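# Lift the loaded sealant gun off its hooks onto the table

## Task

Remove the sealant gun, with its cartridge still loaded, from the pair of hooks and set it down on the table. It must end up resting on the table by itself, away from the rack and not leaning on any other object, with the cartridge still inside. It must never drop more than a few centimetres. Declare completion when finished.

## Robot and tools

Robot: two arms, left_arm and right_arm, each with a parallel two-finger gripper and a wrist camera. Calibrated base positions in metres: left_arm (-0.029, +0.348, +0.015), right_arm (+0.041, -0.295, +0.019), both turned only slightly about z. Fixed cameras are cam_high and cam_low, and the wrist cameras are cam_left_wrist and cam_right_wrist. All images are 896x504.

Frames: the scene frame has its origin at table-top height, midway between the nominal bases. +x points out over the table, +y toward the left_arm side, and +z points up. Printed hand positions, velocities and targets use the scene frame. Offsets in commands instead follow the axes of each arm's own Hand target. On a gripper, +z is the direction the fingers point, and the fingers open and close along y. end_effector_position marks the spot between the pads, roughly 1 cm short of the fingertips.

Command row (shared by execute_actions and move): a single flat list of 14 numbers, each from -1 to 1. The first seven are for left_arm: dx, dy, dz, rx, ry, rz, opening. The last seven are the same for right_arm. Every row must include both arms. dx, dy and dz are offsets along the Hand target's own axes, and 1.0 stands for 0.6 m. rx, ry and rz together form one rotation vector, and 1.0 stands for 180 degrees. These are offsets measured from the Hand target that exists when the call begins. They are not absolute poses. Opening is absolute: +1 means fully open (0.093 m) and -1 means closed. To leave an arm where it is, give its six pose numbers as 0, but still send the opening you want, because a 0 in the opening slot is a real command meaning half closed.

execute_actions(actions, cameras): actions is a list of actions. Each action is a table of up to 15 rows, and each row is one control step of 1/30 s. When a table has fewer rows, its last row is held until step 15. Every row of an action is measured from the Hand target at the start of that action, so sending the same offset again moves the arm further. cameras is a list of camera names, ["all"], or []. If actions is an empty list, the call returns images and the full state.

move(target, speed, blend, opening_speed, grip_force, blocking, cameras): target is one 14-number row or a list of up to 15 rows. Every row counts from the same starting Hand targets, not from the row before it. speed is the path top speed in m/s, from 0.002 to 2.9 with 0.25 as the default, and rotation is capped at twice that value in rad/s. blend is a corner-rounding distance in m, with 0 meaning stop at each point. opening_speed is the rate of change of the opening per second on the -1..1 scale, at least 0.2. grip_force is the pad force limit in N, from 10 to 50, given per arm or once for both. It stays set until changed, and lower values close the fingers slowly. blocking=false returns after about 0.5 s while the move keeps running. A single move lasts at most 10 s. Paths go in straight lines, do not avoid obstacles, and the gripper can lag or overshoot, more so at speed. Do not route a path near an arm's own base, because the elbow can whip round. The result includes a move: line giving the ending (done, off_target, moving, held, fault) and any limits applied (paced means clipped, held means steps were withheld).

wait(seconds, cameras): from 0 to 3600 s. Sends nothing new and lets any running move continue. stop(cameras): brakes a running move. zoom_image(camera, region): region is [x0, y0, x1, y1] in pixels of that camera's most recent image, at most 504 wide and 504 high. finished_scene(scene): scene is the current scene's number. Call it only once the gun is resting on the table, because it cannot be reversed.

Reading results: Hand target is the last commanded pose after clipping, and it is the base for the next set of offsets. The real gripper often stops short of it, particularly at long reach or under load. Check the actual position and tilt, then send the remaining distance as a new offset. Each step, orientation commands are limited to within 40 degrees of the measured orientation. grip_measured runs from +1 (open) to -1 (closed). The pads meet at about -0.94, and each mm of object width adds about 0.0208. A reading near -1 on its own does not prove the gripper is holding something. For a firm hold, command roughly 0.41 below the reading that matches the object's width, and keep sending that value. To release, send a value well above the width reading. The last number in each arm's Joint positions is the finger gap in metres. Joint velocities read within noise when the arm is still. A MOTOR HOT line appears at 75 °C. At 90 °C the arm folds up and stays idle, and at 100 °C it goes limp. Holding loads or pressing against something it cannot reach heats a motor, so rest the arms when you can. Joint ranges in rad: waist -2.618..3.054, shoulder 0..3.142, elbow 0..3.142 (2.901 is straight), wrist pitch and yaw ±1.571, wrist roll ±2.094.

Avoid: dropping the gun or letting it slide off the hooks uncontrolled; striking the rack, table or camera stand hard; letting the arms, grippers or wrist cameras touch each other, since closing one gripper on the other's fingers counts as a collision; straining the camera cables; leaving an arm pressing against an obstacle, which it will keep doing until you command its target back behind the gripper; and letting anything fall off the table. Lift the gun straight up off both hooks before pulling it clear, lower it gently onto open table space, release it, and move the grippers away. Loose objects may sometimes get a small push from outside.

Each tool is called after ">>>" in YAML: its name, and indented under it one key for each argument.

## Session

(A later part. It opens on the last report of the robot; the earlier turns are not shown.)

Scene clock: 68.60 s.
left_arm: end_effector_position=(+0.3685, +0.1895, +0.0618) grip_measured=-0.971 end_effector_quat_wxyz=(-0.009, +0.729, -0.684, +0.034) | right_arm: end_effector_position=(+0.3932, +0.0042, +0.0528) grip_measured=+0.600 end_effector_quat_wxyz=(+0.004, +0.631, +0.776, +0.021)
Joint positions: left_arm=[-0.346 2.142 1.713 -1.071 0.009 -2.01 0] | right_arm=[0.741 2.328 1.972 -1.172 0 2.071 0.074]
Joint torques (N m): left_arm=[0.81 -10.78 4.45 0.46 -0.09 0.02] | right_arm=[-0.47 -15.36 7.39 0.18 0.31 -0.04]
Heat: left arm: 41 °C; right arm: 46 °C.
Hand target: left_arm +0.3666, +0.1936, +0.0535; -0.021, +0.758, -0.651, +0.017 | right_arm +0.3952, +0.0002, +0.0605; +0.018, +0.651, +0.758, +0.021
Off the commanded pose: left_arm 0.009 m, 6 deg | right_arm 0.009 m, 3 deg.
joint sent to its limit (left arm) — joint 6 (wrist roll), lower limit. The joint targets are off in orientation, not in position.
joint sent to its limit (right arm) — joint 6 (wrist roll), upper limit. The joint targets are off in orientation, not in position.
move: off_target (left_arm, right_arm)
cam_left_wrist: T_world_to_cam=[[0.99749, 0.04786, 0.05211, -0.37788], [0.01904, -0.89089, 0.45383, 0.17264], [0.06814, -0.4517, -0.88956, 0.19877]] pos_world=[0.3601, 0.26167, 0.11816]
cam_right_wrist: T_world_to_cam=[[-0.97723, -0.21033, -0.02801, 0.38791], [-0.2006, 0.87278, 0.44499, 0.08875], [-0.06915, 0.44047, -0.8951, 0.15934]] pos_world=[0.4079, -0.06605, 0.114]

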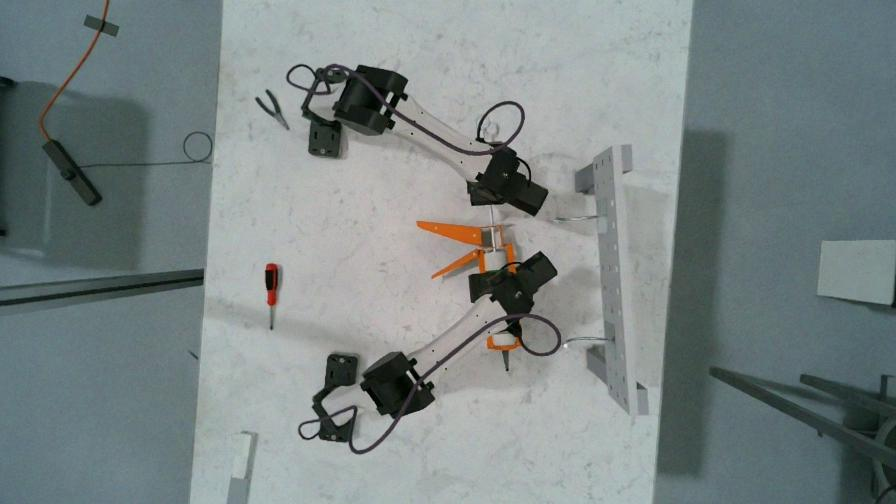

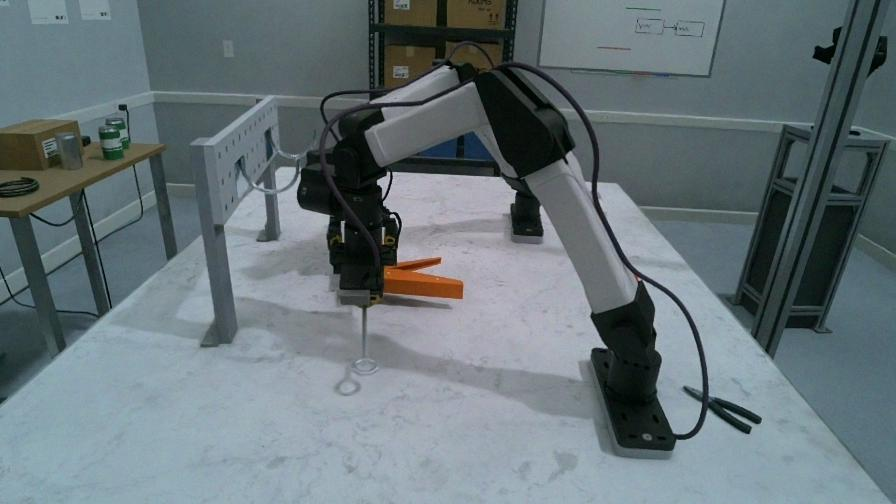

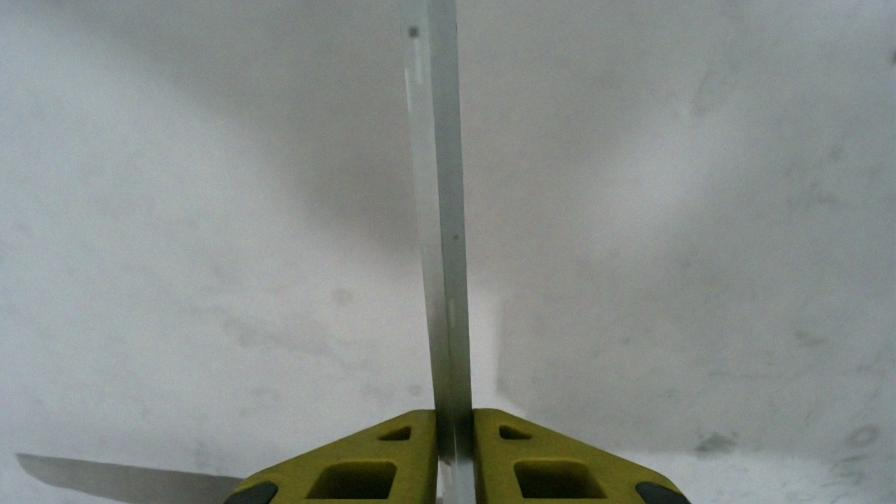

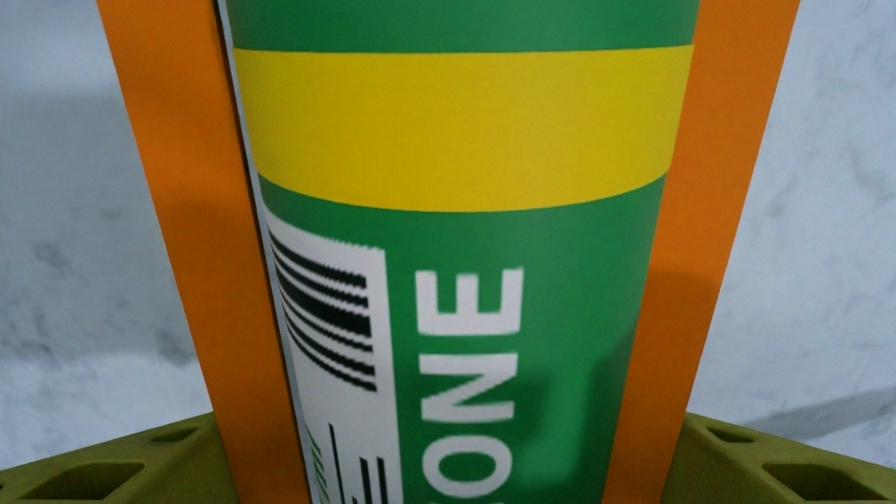

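>>> move:
  target: [0,0.0015,0.035,0,0,0,-1,0,-0.001,0.025,0,0,0,0.15]
  speed: 0.04
  cameras: ["cam_low"]

>>> zoom_image:
  camera: "cam_low"
  region: [280, 150, 500, 400]

Scene clock: 70.17 s.
left_arm: end_effector_position=(+0.3695, +0.1889, +0.0436) grip_measured=-0.971 end_effector_quat_wxyz=(-0.009, +0.729, -0.684, +0.037) | right_arm: end_effector_position=(+0.3937, +0.0039, +0.0399) grip_measured=+0.600 end_effector_quat_wxyz=(+0.006, +0.631, +0.776, +0.022)
Joint positions: left_arm=[-0.346 2.158 1.665 -1.002 0.011 -2.01 0] | right_arm=[0.741 2.334 1.929 -1.12 0.003 2.071 0.074]
Joint torques (N m): left_arm=[0.83 -10.36 4.1 0.48 -0.09 0.02] | right_arm=[-0.5 -15.01 7.27 0.21 0.26 -0.04]
Heat: left arm: 42 °C; right arm: 46 °C.
Hand target: left_arm +0.3669, +0.1936, +0.0325; -0.021, +0.758, -0.651, +0.017 | right_arm +0.3954, +0.0002, +0.0454; +0.018, +0.651, +0.758, +0.021
Off the commanded pose: left_arm 0.012 m, 6 deg | right_arm 0.007 m, 3 deg.
joint sent to its limit (left arm) — joint 6 (wrist roll), lower limit. The joint targets are off in orientation, not in position.
joint sent to its limit (right arm) — joint 6 (wrist roll), upper limit. The joint targets are off in orientation, not in position.
move: off_target (left_arm, right_arm)

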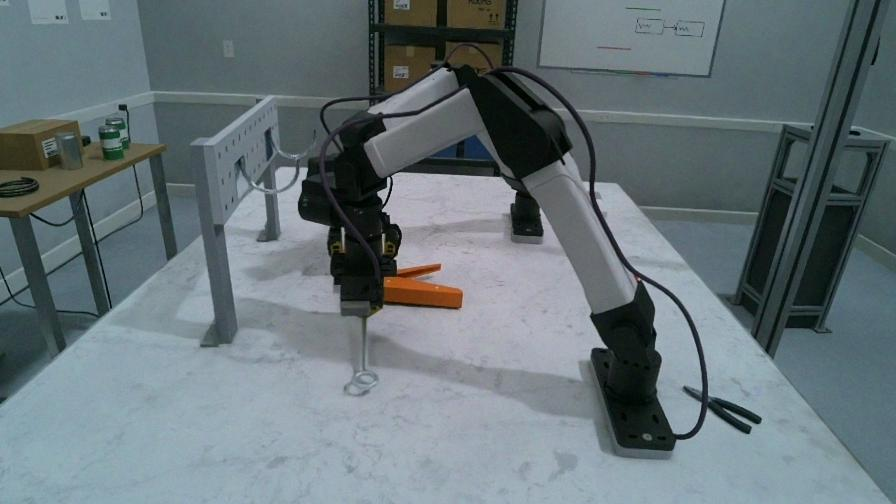

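Scaled by 2.016 from the camera's image (finer frame: 1280x720).

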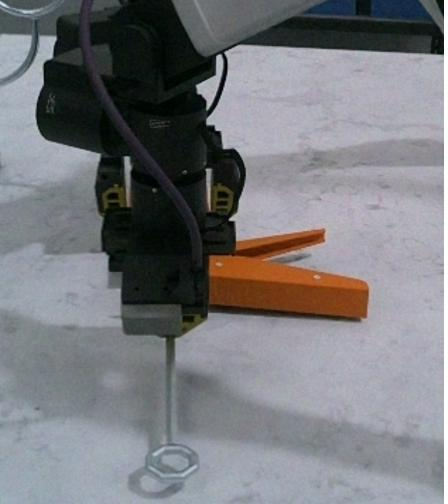

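>>> move:
  target: [0,0.001,0.017,0,0,0,-1,0,-0.001,0.022,0,0,0,0.15]
  speed: 0.03
  cameras: ["cam_low"]

>>> zoom_image:
  camera: "cam_low"
  region: [280, 150, 500, 400]

Scene clock: 71.97 s.
left_arm: end_effector_position=(+0.3700, +0.1886, +0.0392) grip_measured=-0.971 end_effector_quat_wxyz=(-0.010, +0.728, -0.684, +0.040) | right_arm: end_effector_position=(+0.3939, +0.0036, +0.0354) grip_measured=+0.600 end_effector_quat_wxyz=(+0.007, +0.631, +0.776, +0.024)
Joint positions: left_arm=[-0.346 2.158 1.646 -0.976 0.011 -2.01 0] | right_arm=[0.741 2.334 1.911 -1.099 0.005 2.071 0.074]
Joint torques (N m): left_arm=[0.81 -9.37 3.64 0.59 -0.11 0.02] | right_arm=[-0.49 -13.97 5.87 0.47 0.26 -0.04]
Heat: left arm: 41 °C; right arm: 47 °C.
Hand target: left_arm +0.3668, +0.1936, +0.0223; -0.021, +0.758, -0.651, +0.017 | right_arm +0.3955, +0.0002, +0.0322; +0.018, +0.651, +0.758, +0.020
Off the commanded pose: left_arm 0.018 m, 6 deg | right_arm 0.005 m, 3 deg.
joint sent to its limit (left arm) — joint 6 (wrist roll), lower limit. The joint targets are off in orientation, not in position.
joint sent to its limit (right arm) — joint 6 (wrist roll), upper limit. The joint targets are off in orientation, not in position.
move: off_target (left_arm, right_arm)

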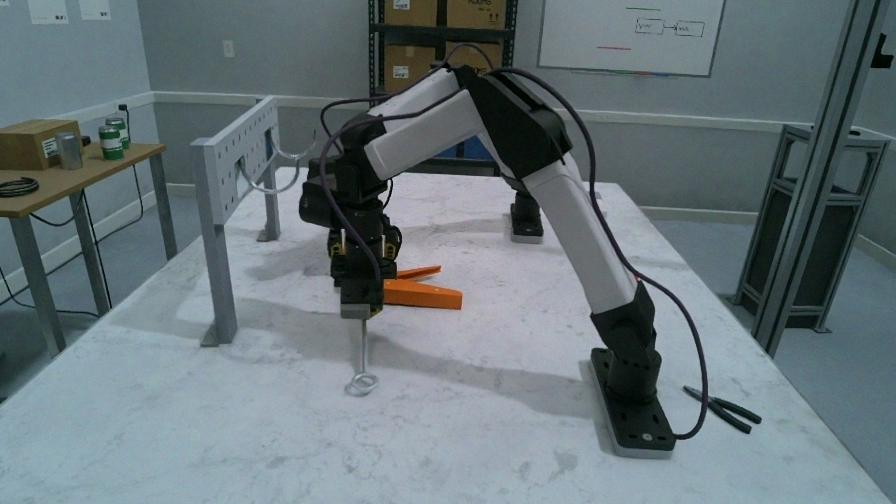

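Scaled by 2.016 from the camera's image (finer frame: 1280x720).

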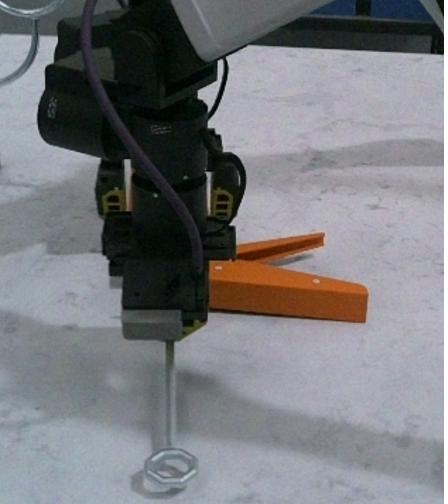

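>>> move:
  target: [0,0.001,0.012,0,0,0,-1,0,-0.001,0.015,0,0,0,0.15]
  speed: 0.03
  cameras: ["all"]

>>> zoom_image:
  camera: "cam_low"
  region: [280, 150, 500, 400]

Scene clock: 73.73 s.
left_arm: end_effector_position=(+0.3700, +0.1886, +0.0377) grip_measured=-0.971 end_effector_quat_wxyz=(-0.011, +0.728, -0.684, +0.041) | right_arm: end_effector_position=(+0.3935, +0.0040, +0.0346) grip_measured=+0.599 end_effector_quat_wxyz=(+0.005, +0.631, +0.776, +0.024)
Joint positions: left_arm=[-0.346 2.158 1.64 -0.968 0.011 -2.01 0] | right_arm=[0.741 2.334 1.907 -1.095 0.002 2.071 0.074]
Joint torques (N m): left_arm=[0.79 -8.64 2.7 0.75 -0.11 0.02] | right_arm=[-0.47 -13.24 4.15 0.74 0.29 -0.04]
Heat: left arm: 41 °C; right arm: 47 °C.
Hand target: left_arm +0.3666, +0.1936, +0.0151; -0.021, +0.758, -0.651, +0.017 | right_arm +0.3954, +0.0002, +0.0231; +0.018, +0.651, +0.758, +0.020
Off the commanded pose: left_arm 0.023 m, 6 deg | right_arm 0.012 m, 3 deg.
joint sent to its limit (left arm) — joint 6 (wrist roll), lower limit. The joint targets are off in orientation, not in position.
joint sent to its limit (right arm) — joint 6 (wrist roll), upper limit. The joint targets are off in orientation, not in position.
move: off_target (left_arm, right_arm)
cam_left_wrist: T_world_to_cam=[[0.99677, 0.04809, 0.06434, -0.37841], [0.01315, -0.8879, 0.45984, 0.18407], [0.07924, -0.45751, -0.88567, 0.17361]] pos_world=[0.36101, 0.26106, 0.09346]
cam_right_wrist: T_world_to_cam=[[-0.97704, -0.21012, -0.03529, 0.38786], [-0.20352, 0.87135, 0.44646, 0.09808], [-0.06306, 0.44339, -0.89411, 0.14071]] pos_world=[0.40779, -0.06636, 0.09571]

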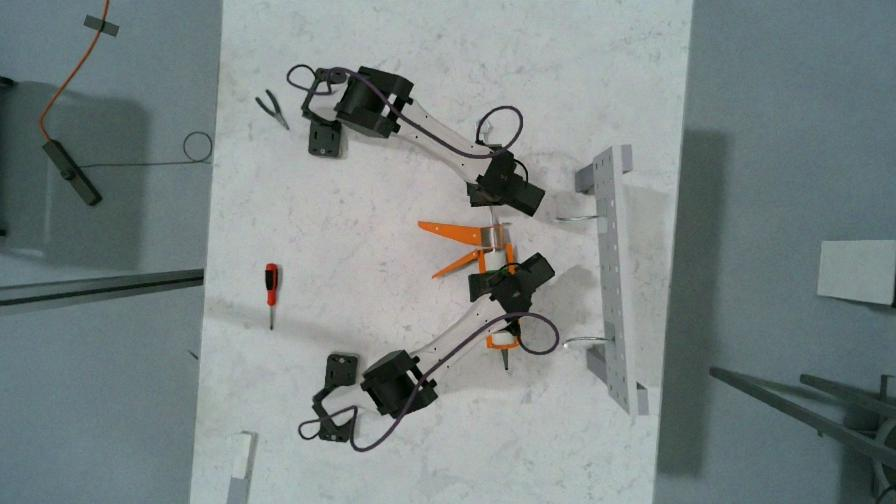

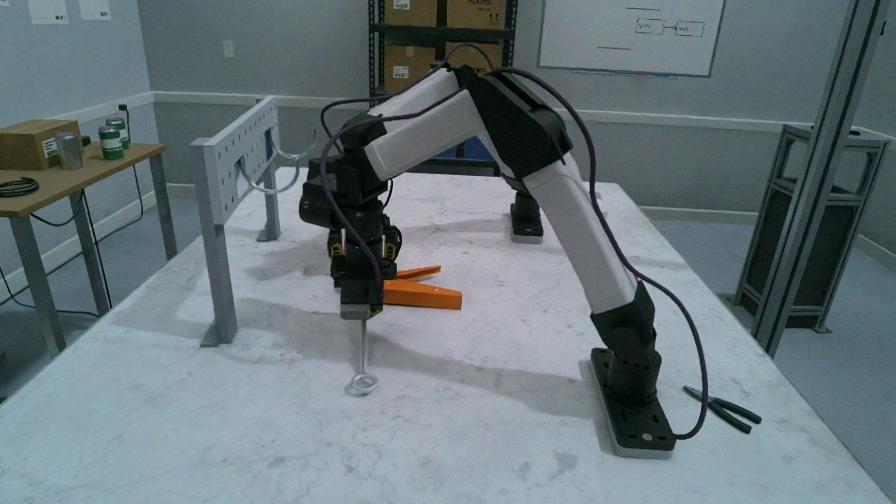

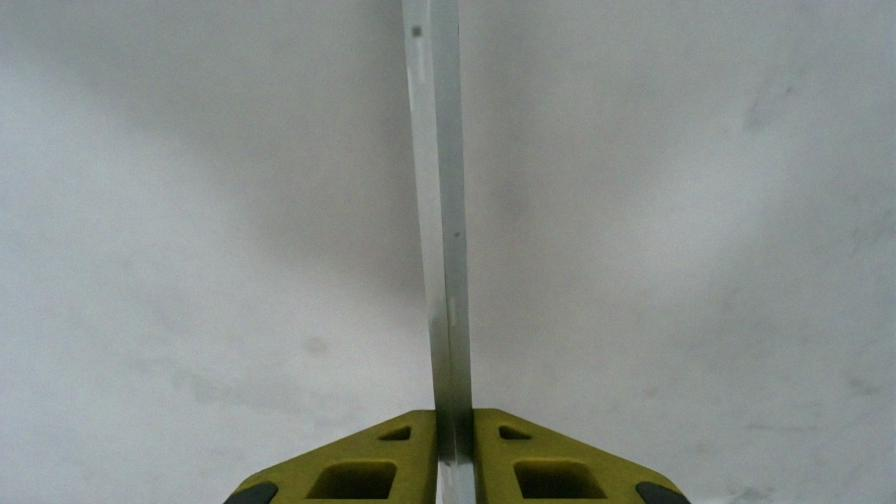

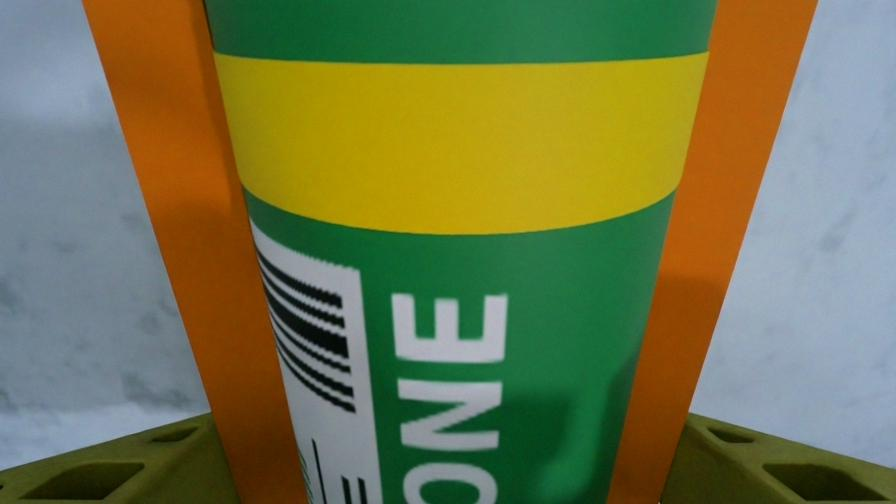

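Scaled by 2.016 from the camera's image (finer frame: 1280x720).

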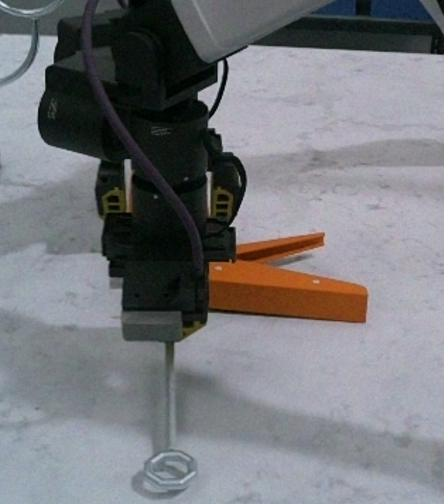

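>>> move:
  target:
    - [0,-0.001,-0.025,0,0,0,-1,0,0.001,-0.016,0,0,0,0.15]
    - [0,-0.001,-0.025,0,0,0,-0.3,0,0.001,-0.016,0,0,0,0.62]
  speed: 0.05
  opening_speed: 0.5
  cameras: ["all"]

>>> zoom_image:
  camera: "cam_low"
  region: [280, 150, 500, 400]

Scene clock: 76.77 s.
left_arm: end_effector_position=(+0.3676, +0.1896, +0.0371) grip_measured=-0.303 end_effector_quat_wxyz=(-0.008, +0.729, -0.684, +0.036) | right_arm: end_effector_position=(+0.3938, +0.0036, +0.0346) grip_measured=+0.624 end_effector_quat_wxyz=(+0.007, +0.631, +0.776, +0.024)
Joint positions: left_arm=[-0.346 2.159 1.639 -0.978 0.011 -2.01 0.031] | right_arm=[0.741 2.334 1.907 -1.095 0.005 2.07 0.075]
Joint torques (N m): left_arm=[0.8 -10.37 5.48 0.36 -0.1 0.02] | right_arm=[-0.5 -14.04 6.26 0.42 0.26 -0.04]
Heat: left arm: 41 °C; right arm: 47 °C.
Hand target: left_arm +0.3664, +0.1936, +0.0301; -0.021, +0.758, -0.651, +0.017 | right_arm +0.3954, +0.0002, +0.0328; +0.018, +0.651, +0.758, +0.020
Off the commanded pose: left_arm 0.008 m, 6 deg | right_arm 0.004 m, 3 deg.
joint sent to its limit (left arm) — joint 6 (wrist roll), lower limit. The joint targets are off in orientation, not in position.
joint sent to its limit (right arm) — joint 6 (wrist roll), upper limit. The joint targets are off in orientation, not in position.
move: off_target (left_arm, right_arm); target 2's new opening was sent with left_arm's hand 0.010 m and 6 deg from that target
cam_left_wrist: T_world_to_cam=[[0.9974, 0.04787, 0.05396, -0.37573], [0.01804, -0.88982, 0.45596, 0.18401], [0.06984, -0.4538, -0.88836, 0.17661]] pos_world=[0.3591, 0.26187, 0.09326]
cam_right_wrist: T_world_to_cam=[[-0.97691, -0.21044, -0.03677, 0.38807], [-0.20463, 0.87235, 0.44399, 0.09905], [-0.06136, 0.44127, -0.89528, 0.14031]] pos_world=[0.40798, -0.06666, 0.09591]

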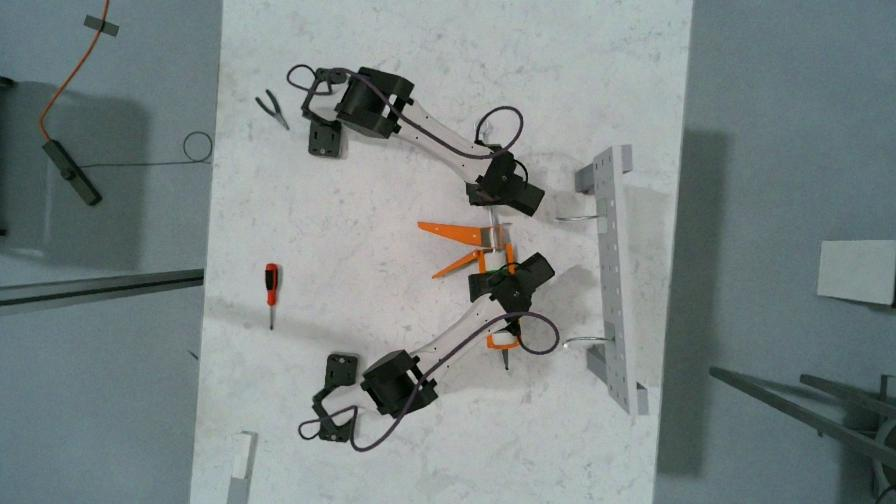

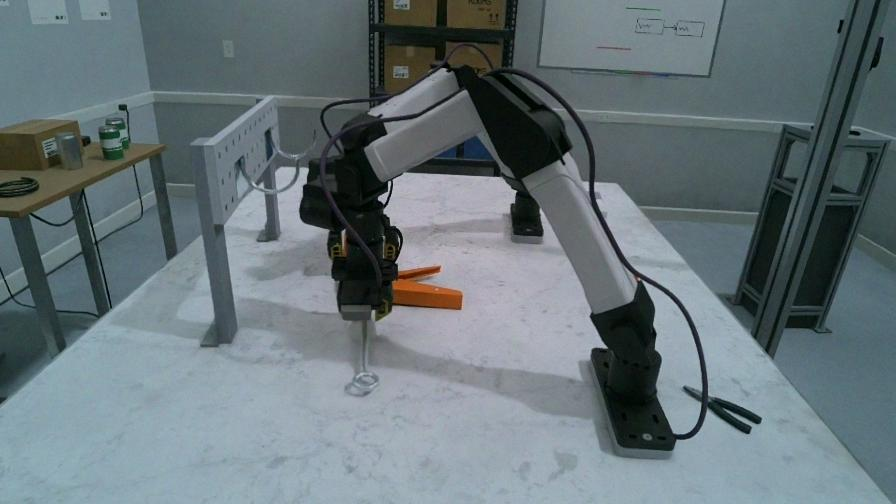

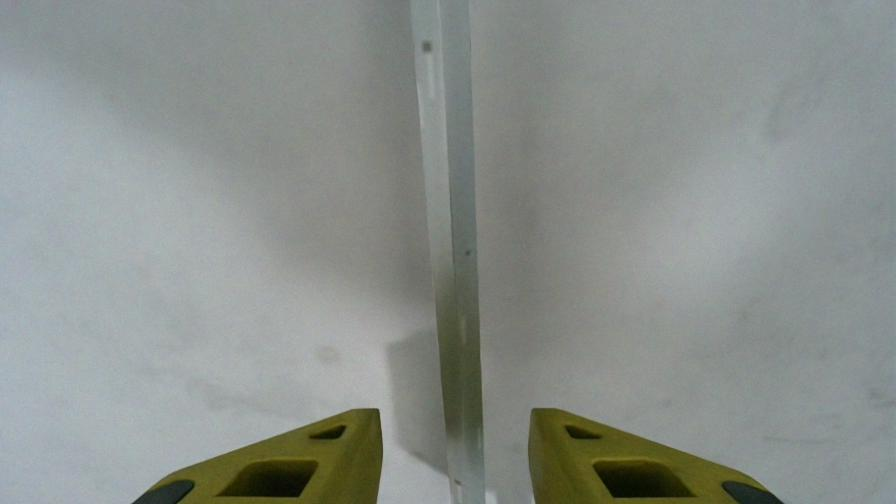

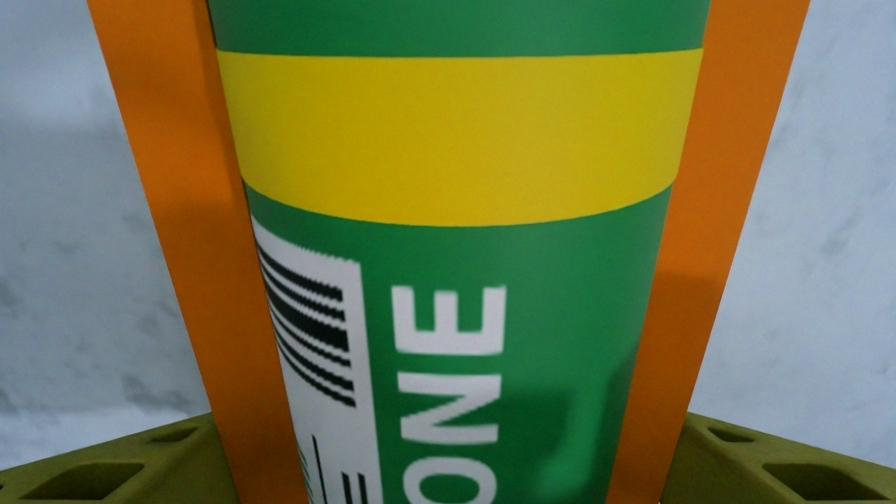

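Scaled by 2.016 from the camera's image (finer frame: 1280x720).

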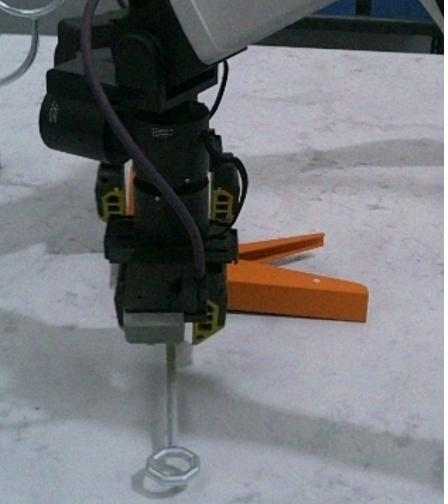

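>>> move:
  target:
    - [0,0,0,0,0,0,0.2,0,0,0,0,0,0,1]
    - [0,0,-0.2,0,0,0,0.2,0,0,-0.2,0,0,0,1]
  speed: 0.1
  opening_speed: 0.5
  cameras: ["all"]

Scene clock: 80.47 s.
left_arm: end_effector_position=(+0.3562, +0.1941, +0.1292) grip_measured=+0.198 end_effector_quat_wxyz=(+0.006, +0.729, -0.684, +0.001) | right_arm: end_effector_position=(+0.3879, -0.0014, +0.1520) grip_measured=+1.000 end_effector_quat_wxyz=(+0.007, +0.631, +0.776, +0.025)
Joint positions: left_arm=[-0.346 2.146 1.99 -1.417 0.011 -2.01 0.055] | right_arm=[0.741 2.313 2.342 -1.547 0.005 2.07 0.093]
Joint torques (N m): left_arm=[0.34 -15.16 7.98 0.19 -0.04 0.01] | right_arm=[0.16 -12.75 9.01 0.24 0.23 -0.03]
Heat: left arm: 42 °C; right arm: 48 °C.
Hand target: left_arm +0.3600, +0.1925, +0.1500; -0.021, +0.758, -0.651, +0.017 | right_arm +0.3891, -0.0008, +0.1527; +0.018, +0.651, +0.758, +0.021
Off the commanded pose: left_arm 0.021 m, 6 deg | right_arm 0.001 m, 3 deg.
joint sent to its limit (left arm) — joint 6 (wrist roll), lower limit. The joint targets are off in orientation, not in position.
joint sent to its limit (right arm) — joint 4 (wrist pitch), lower limit; joint 6 (wrist roll), upper limit. The joint targets are off in orientation, not in position.
move: off_target (left_arm, right_arm)
cam_left_wrist: T_world_to_cam=[[0.99877, 0.04729, -0.01491, -0.36104], [0.04911, -0.90208, 0.42876, 0.14108], [0.00683, -0.42897, -0.90329, 0.28079]] pos_world=[0.35175, 0.26479, 0.18776]
cam_right_wrist: T_world_to_cam=[[-0.9768, -0.21041, -0.03978, 0.38592], [-0.20583, 0.87134, 0.44543, 0.05041], [-0.05906, 0.44328, -0.89443, 0.24621]] pos_world=[0.40188, -0.07186, 0.21312]

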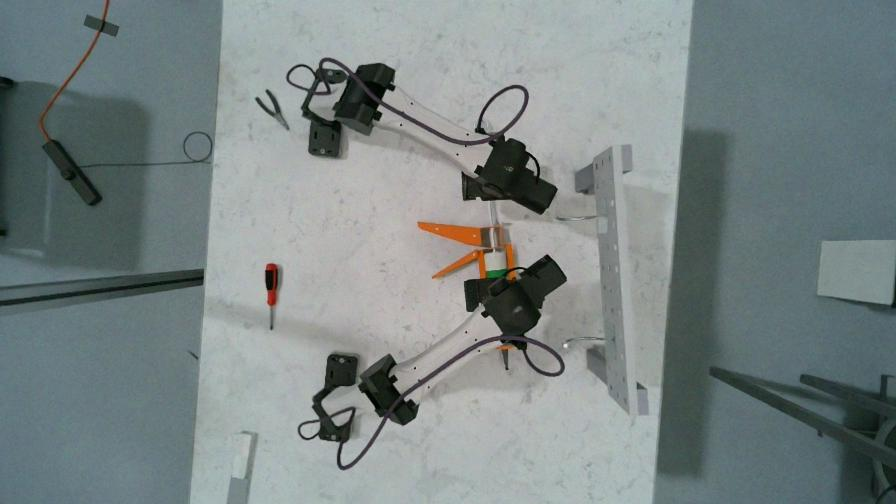

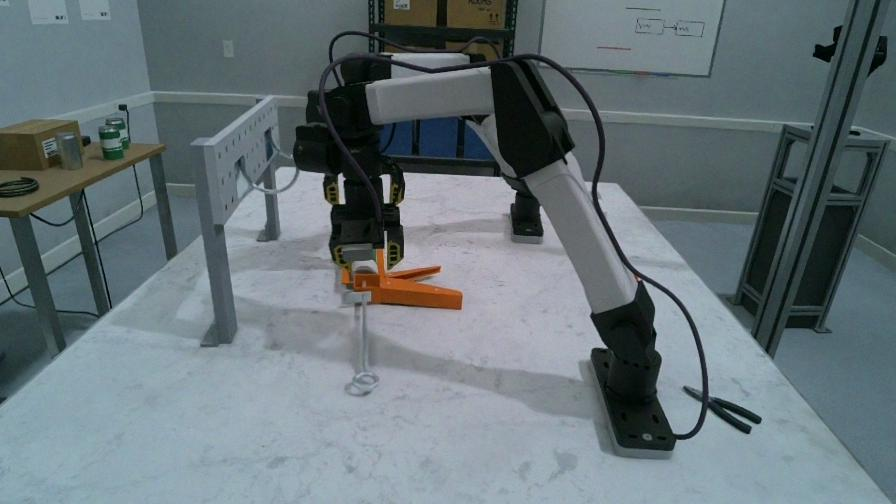

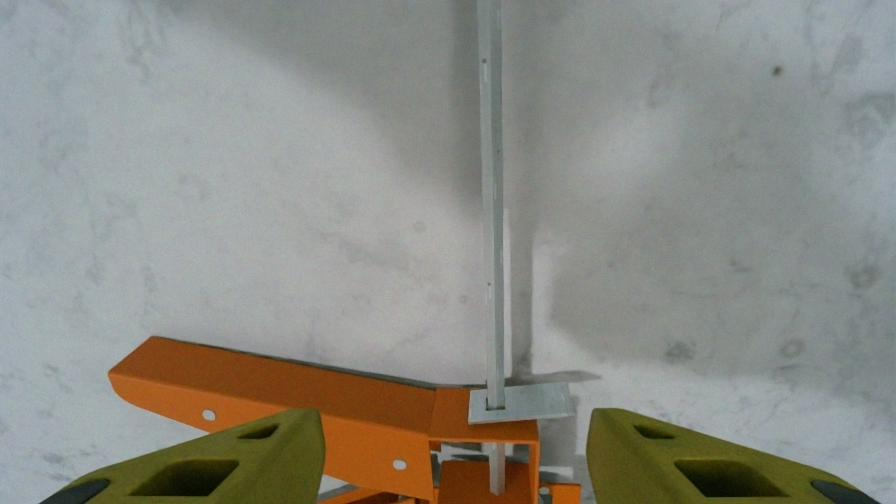

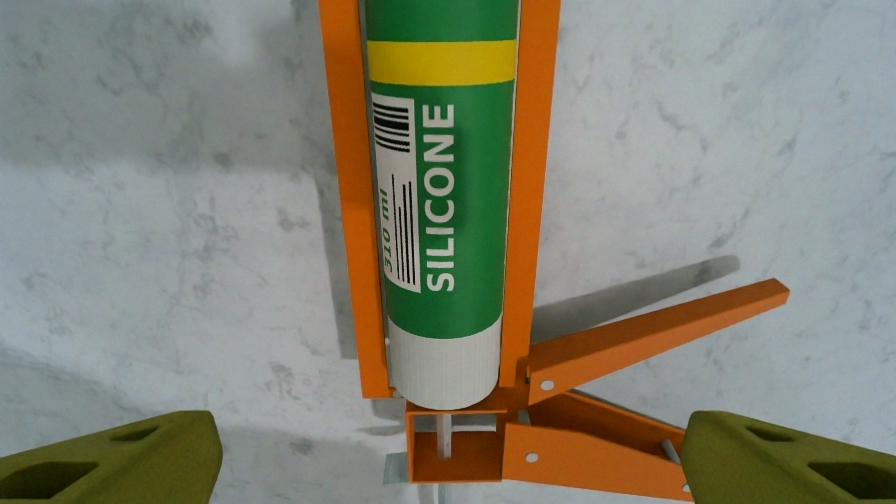

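>>> finished_scene:
  scene: 1

The scene is finished: the task was done.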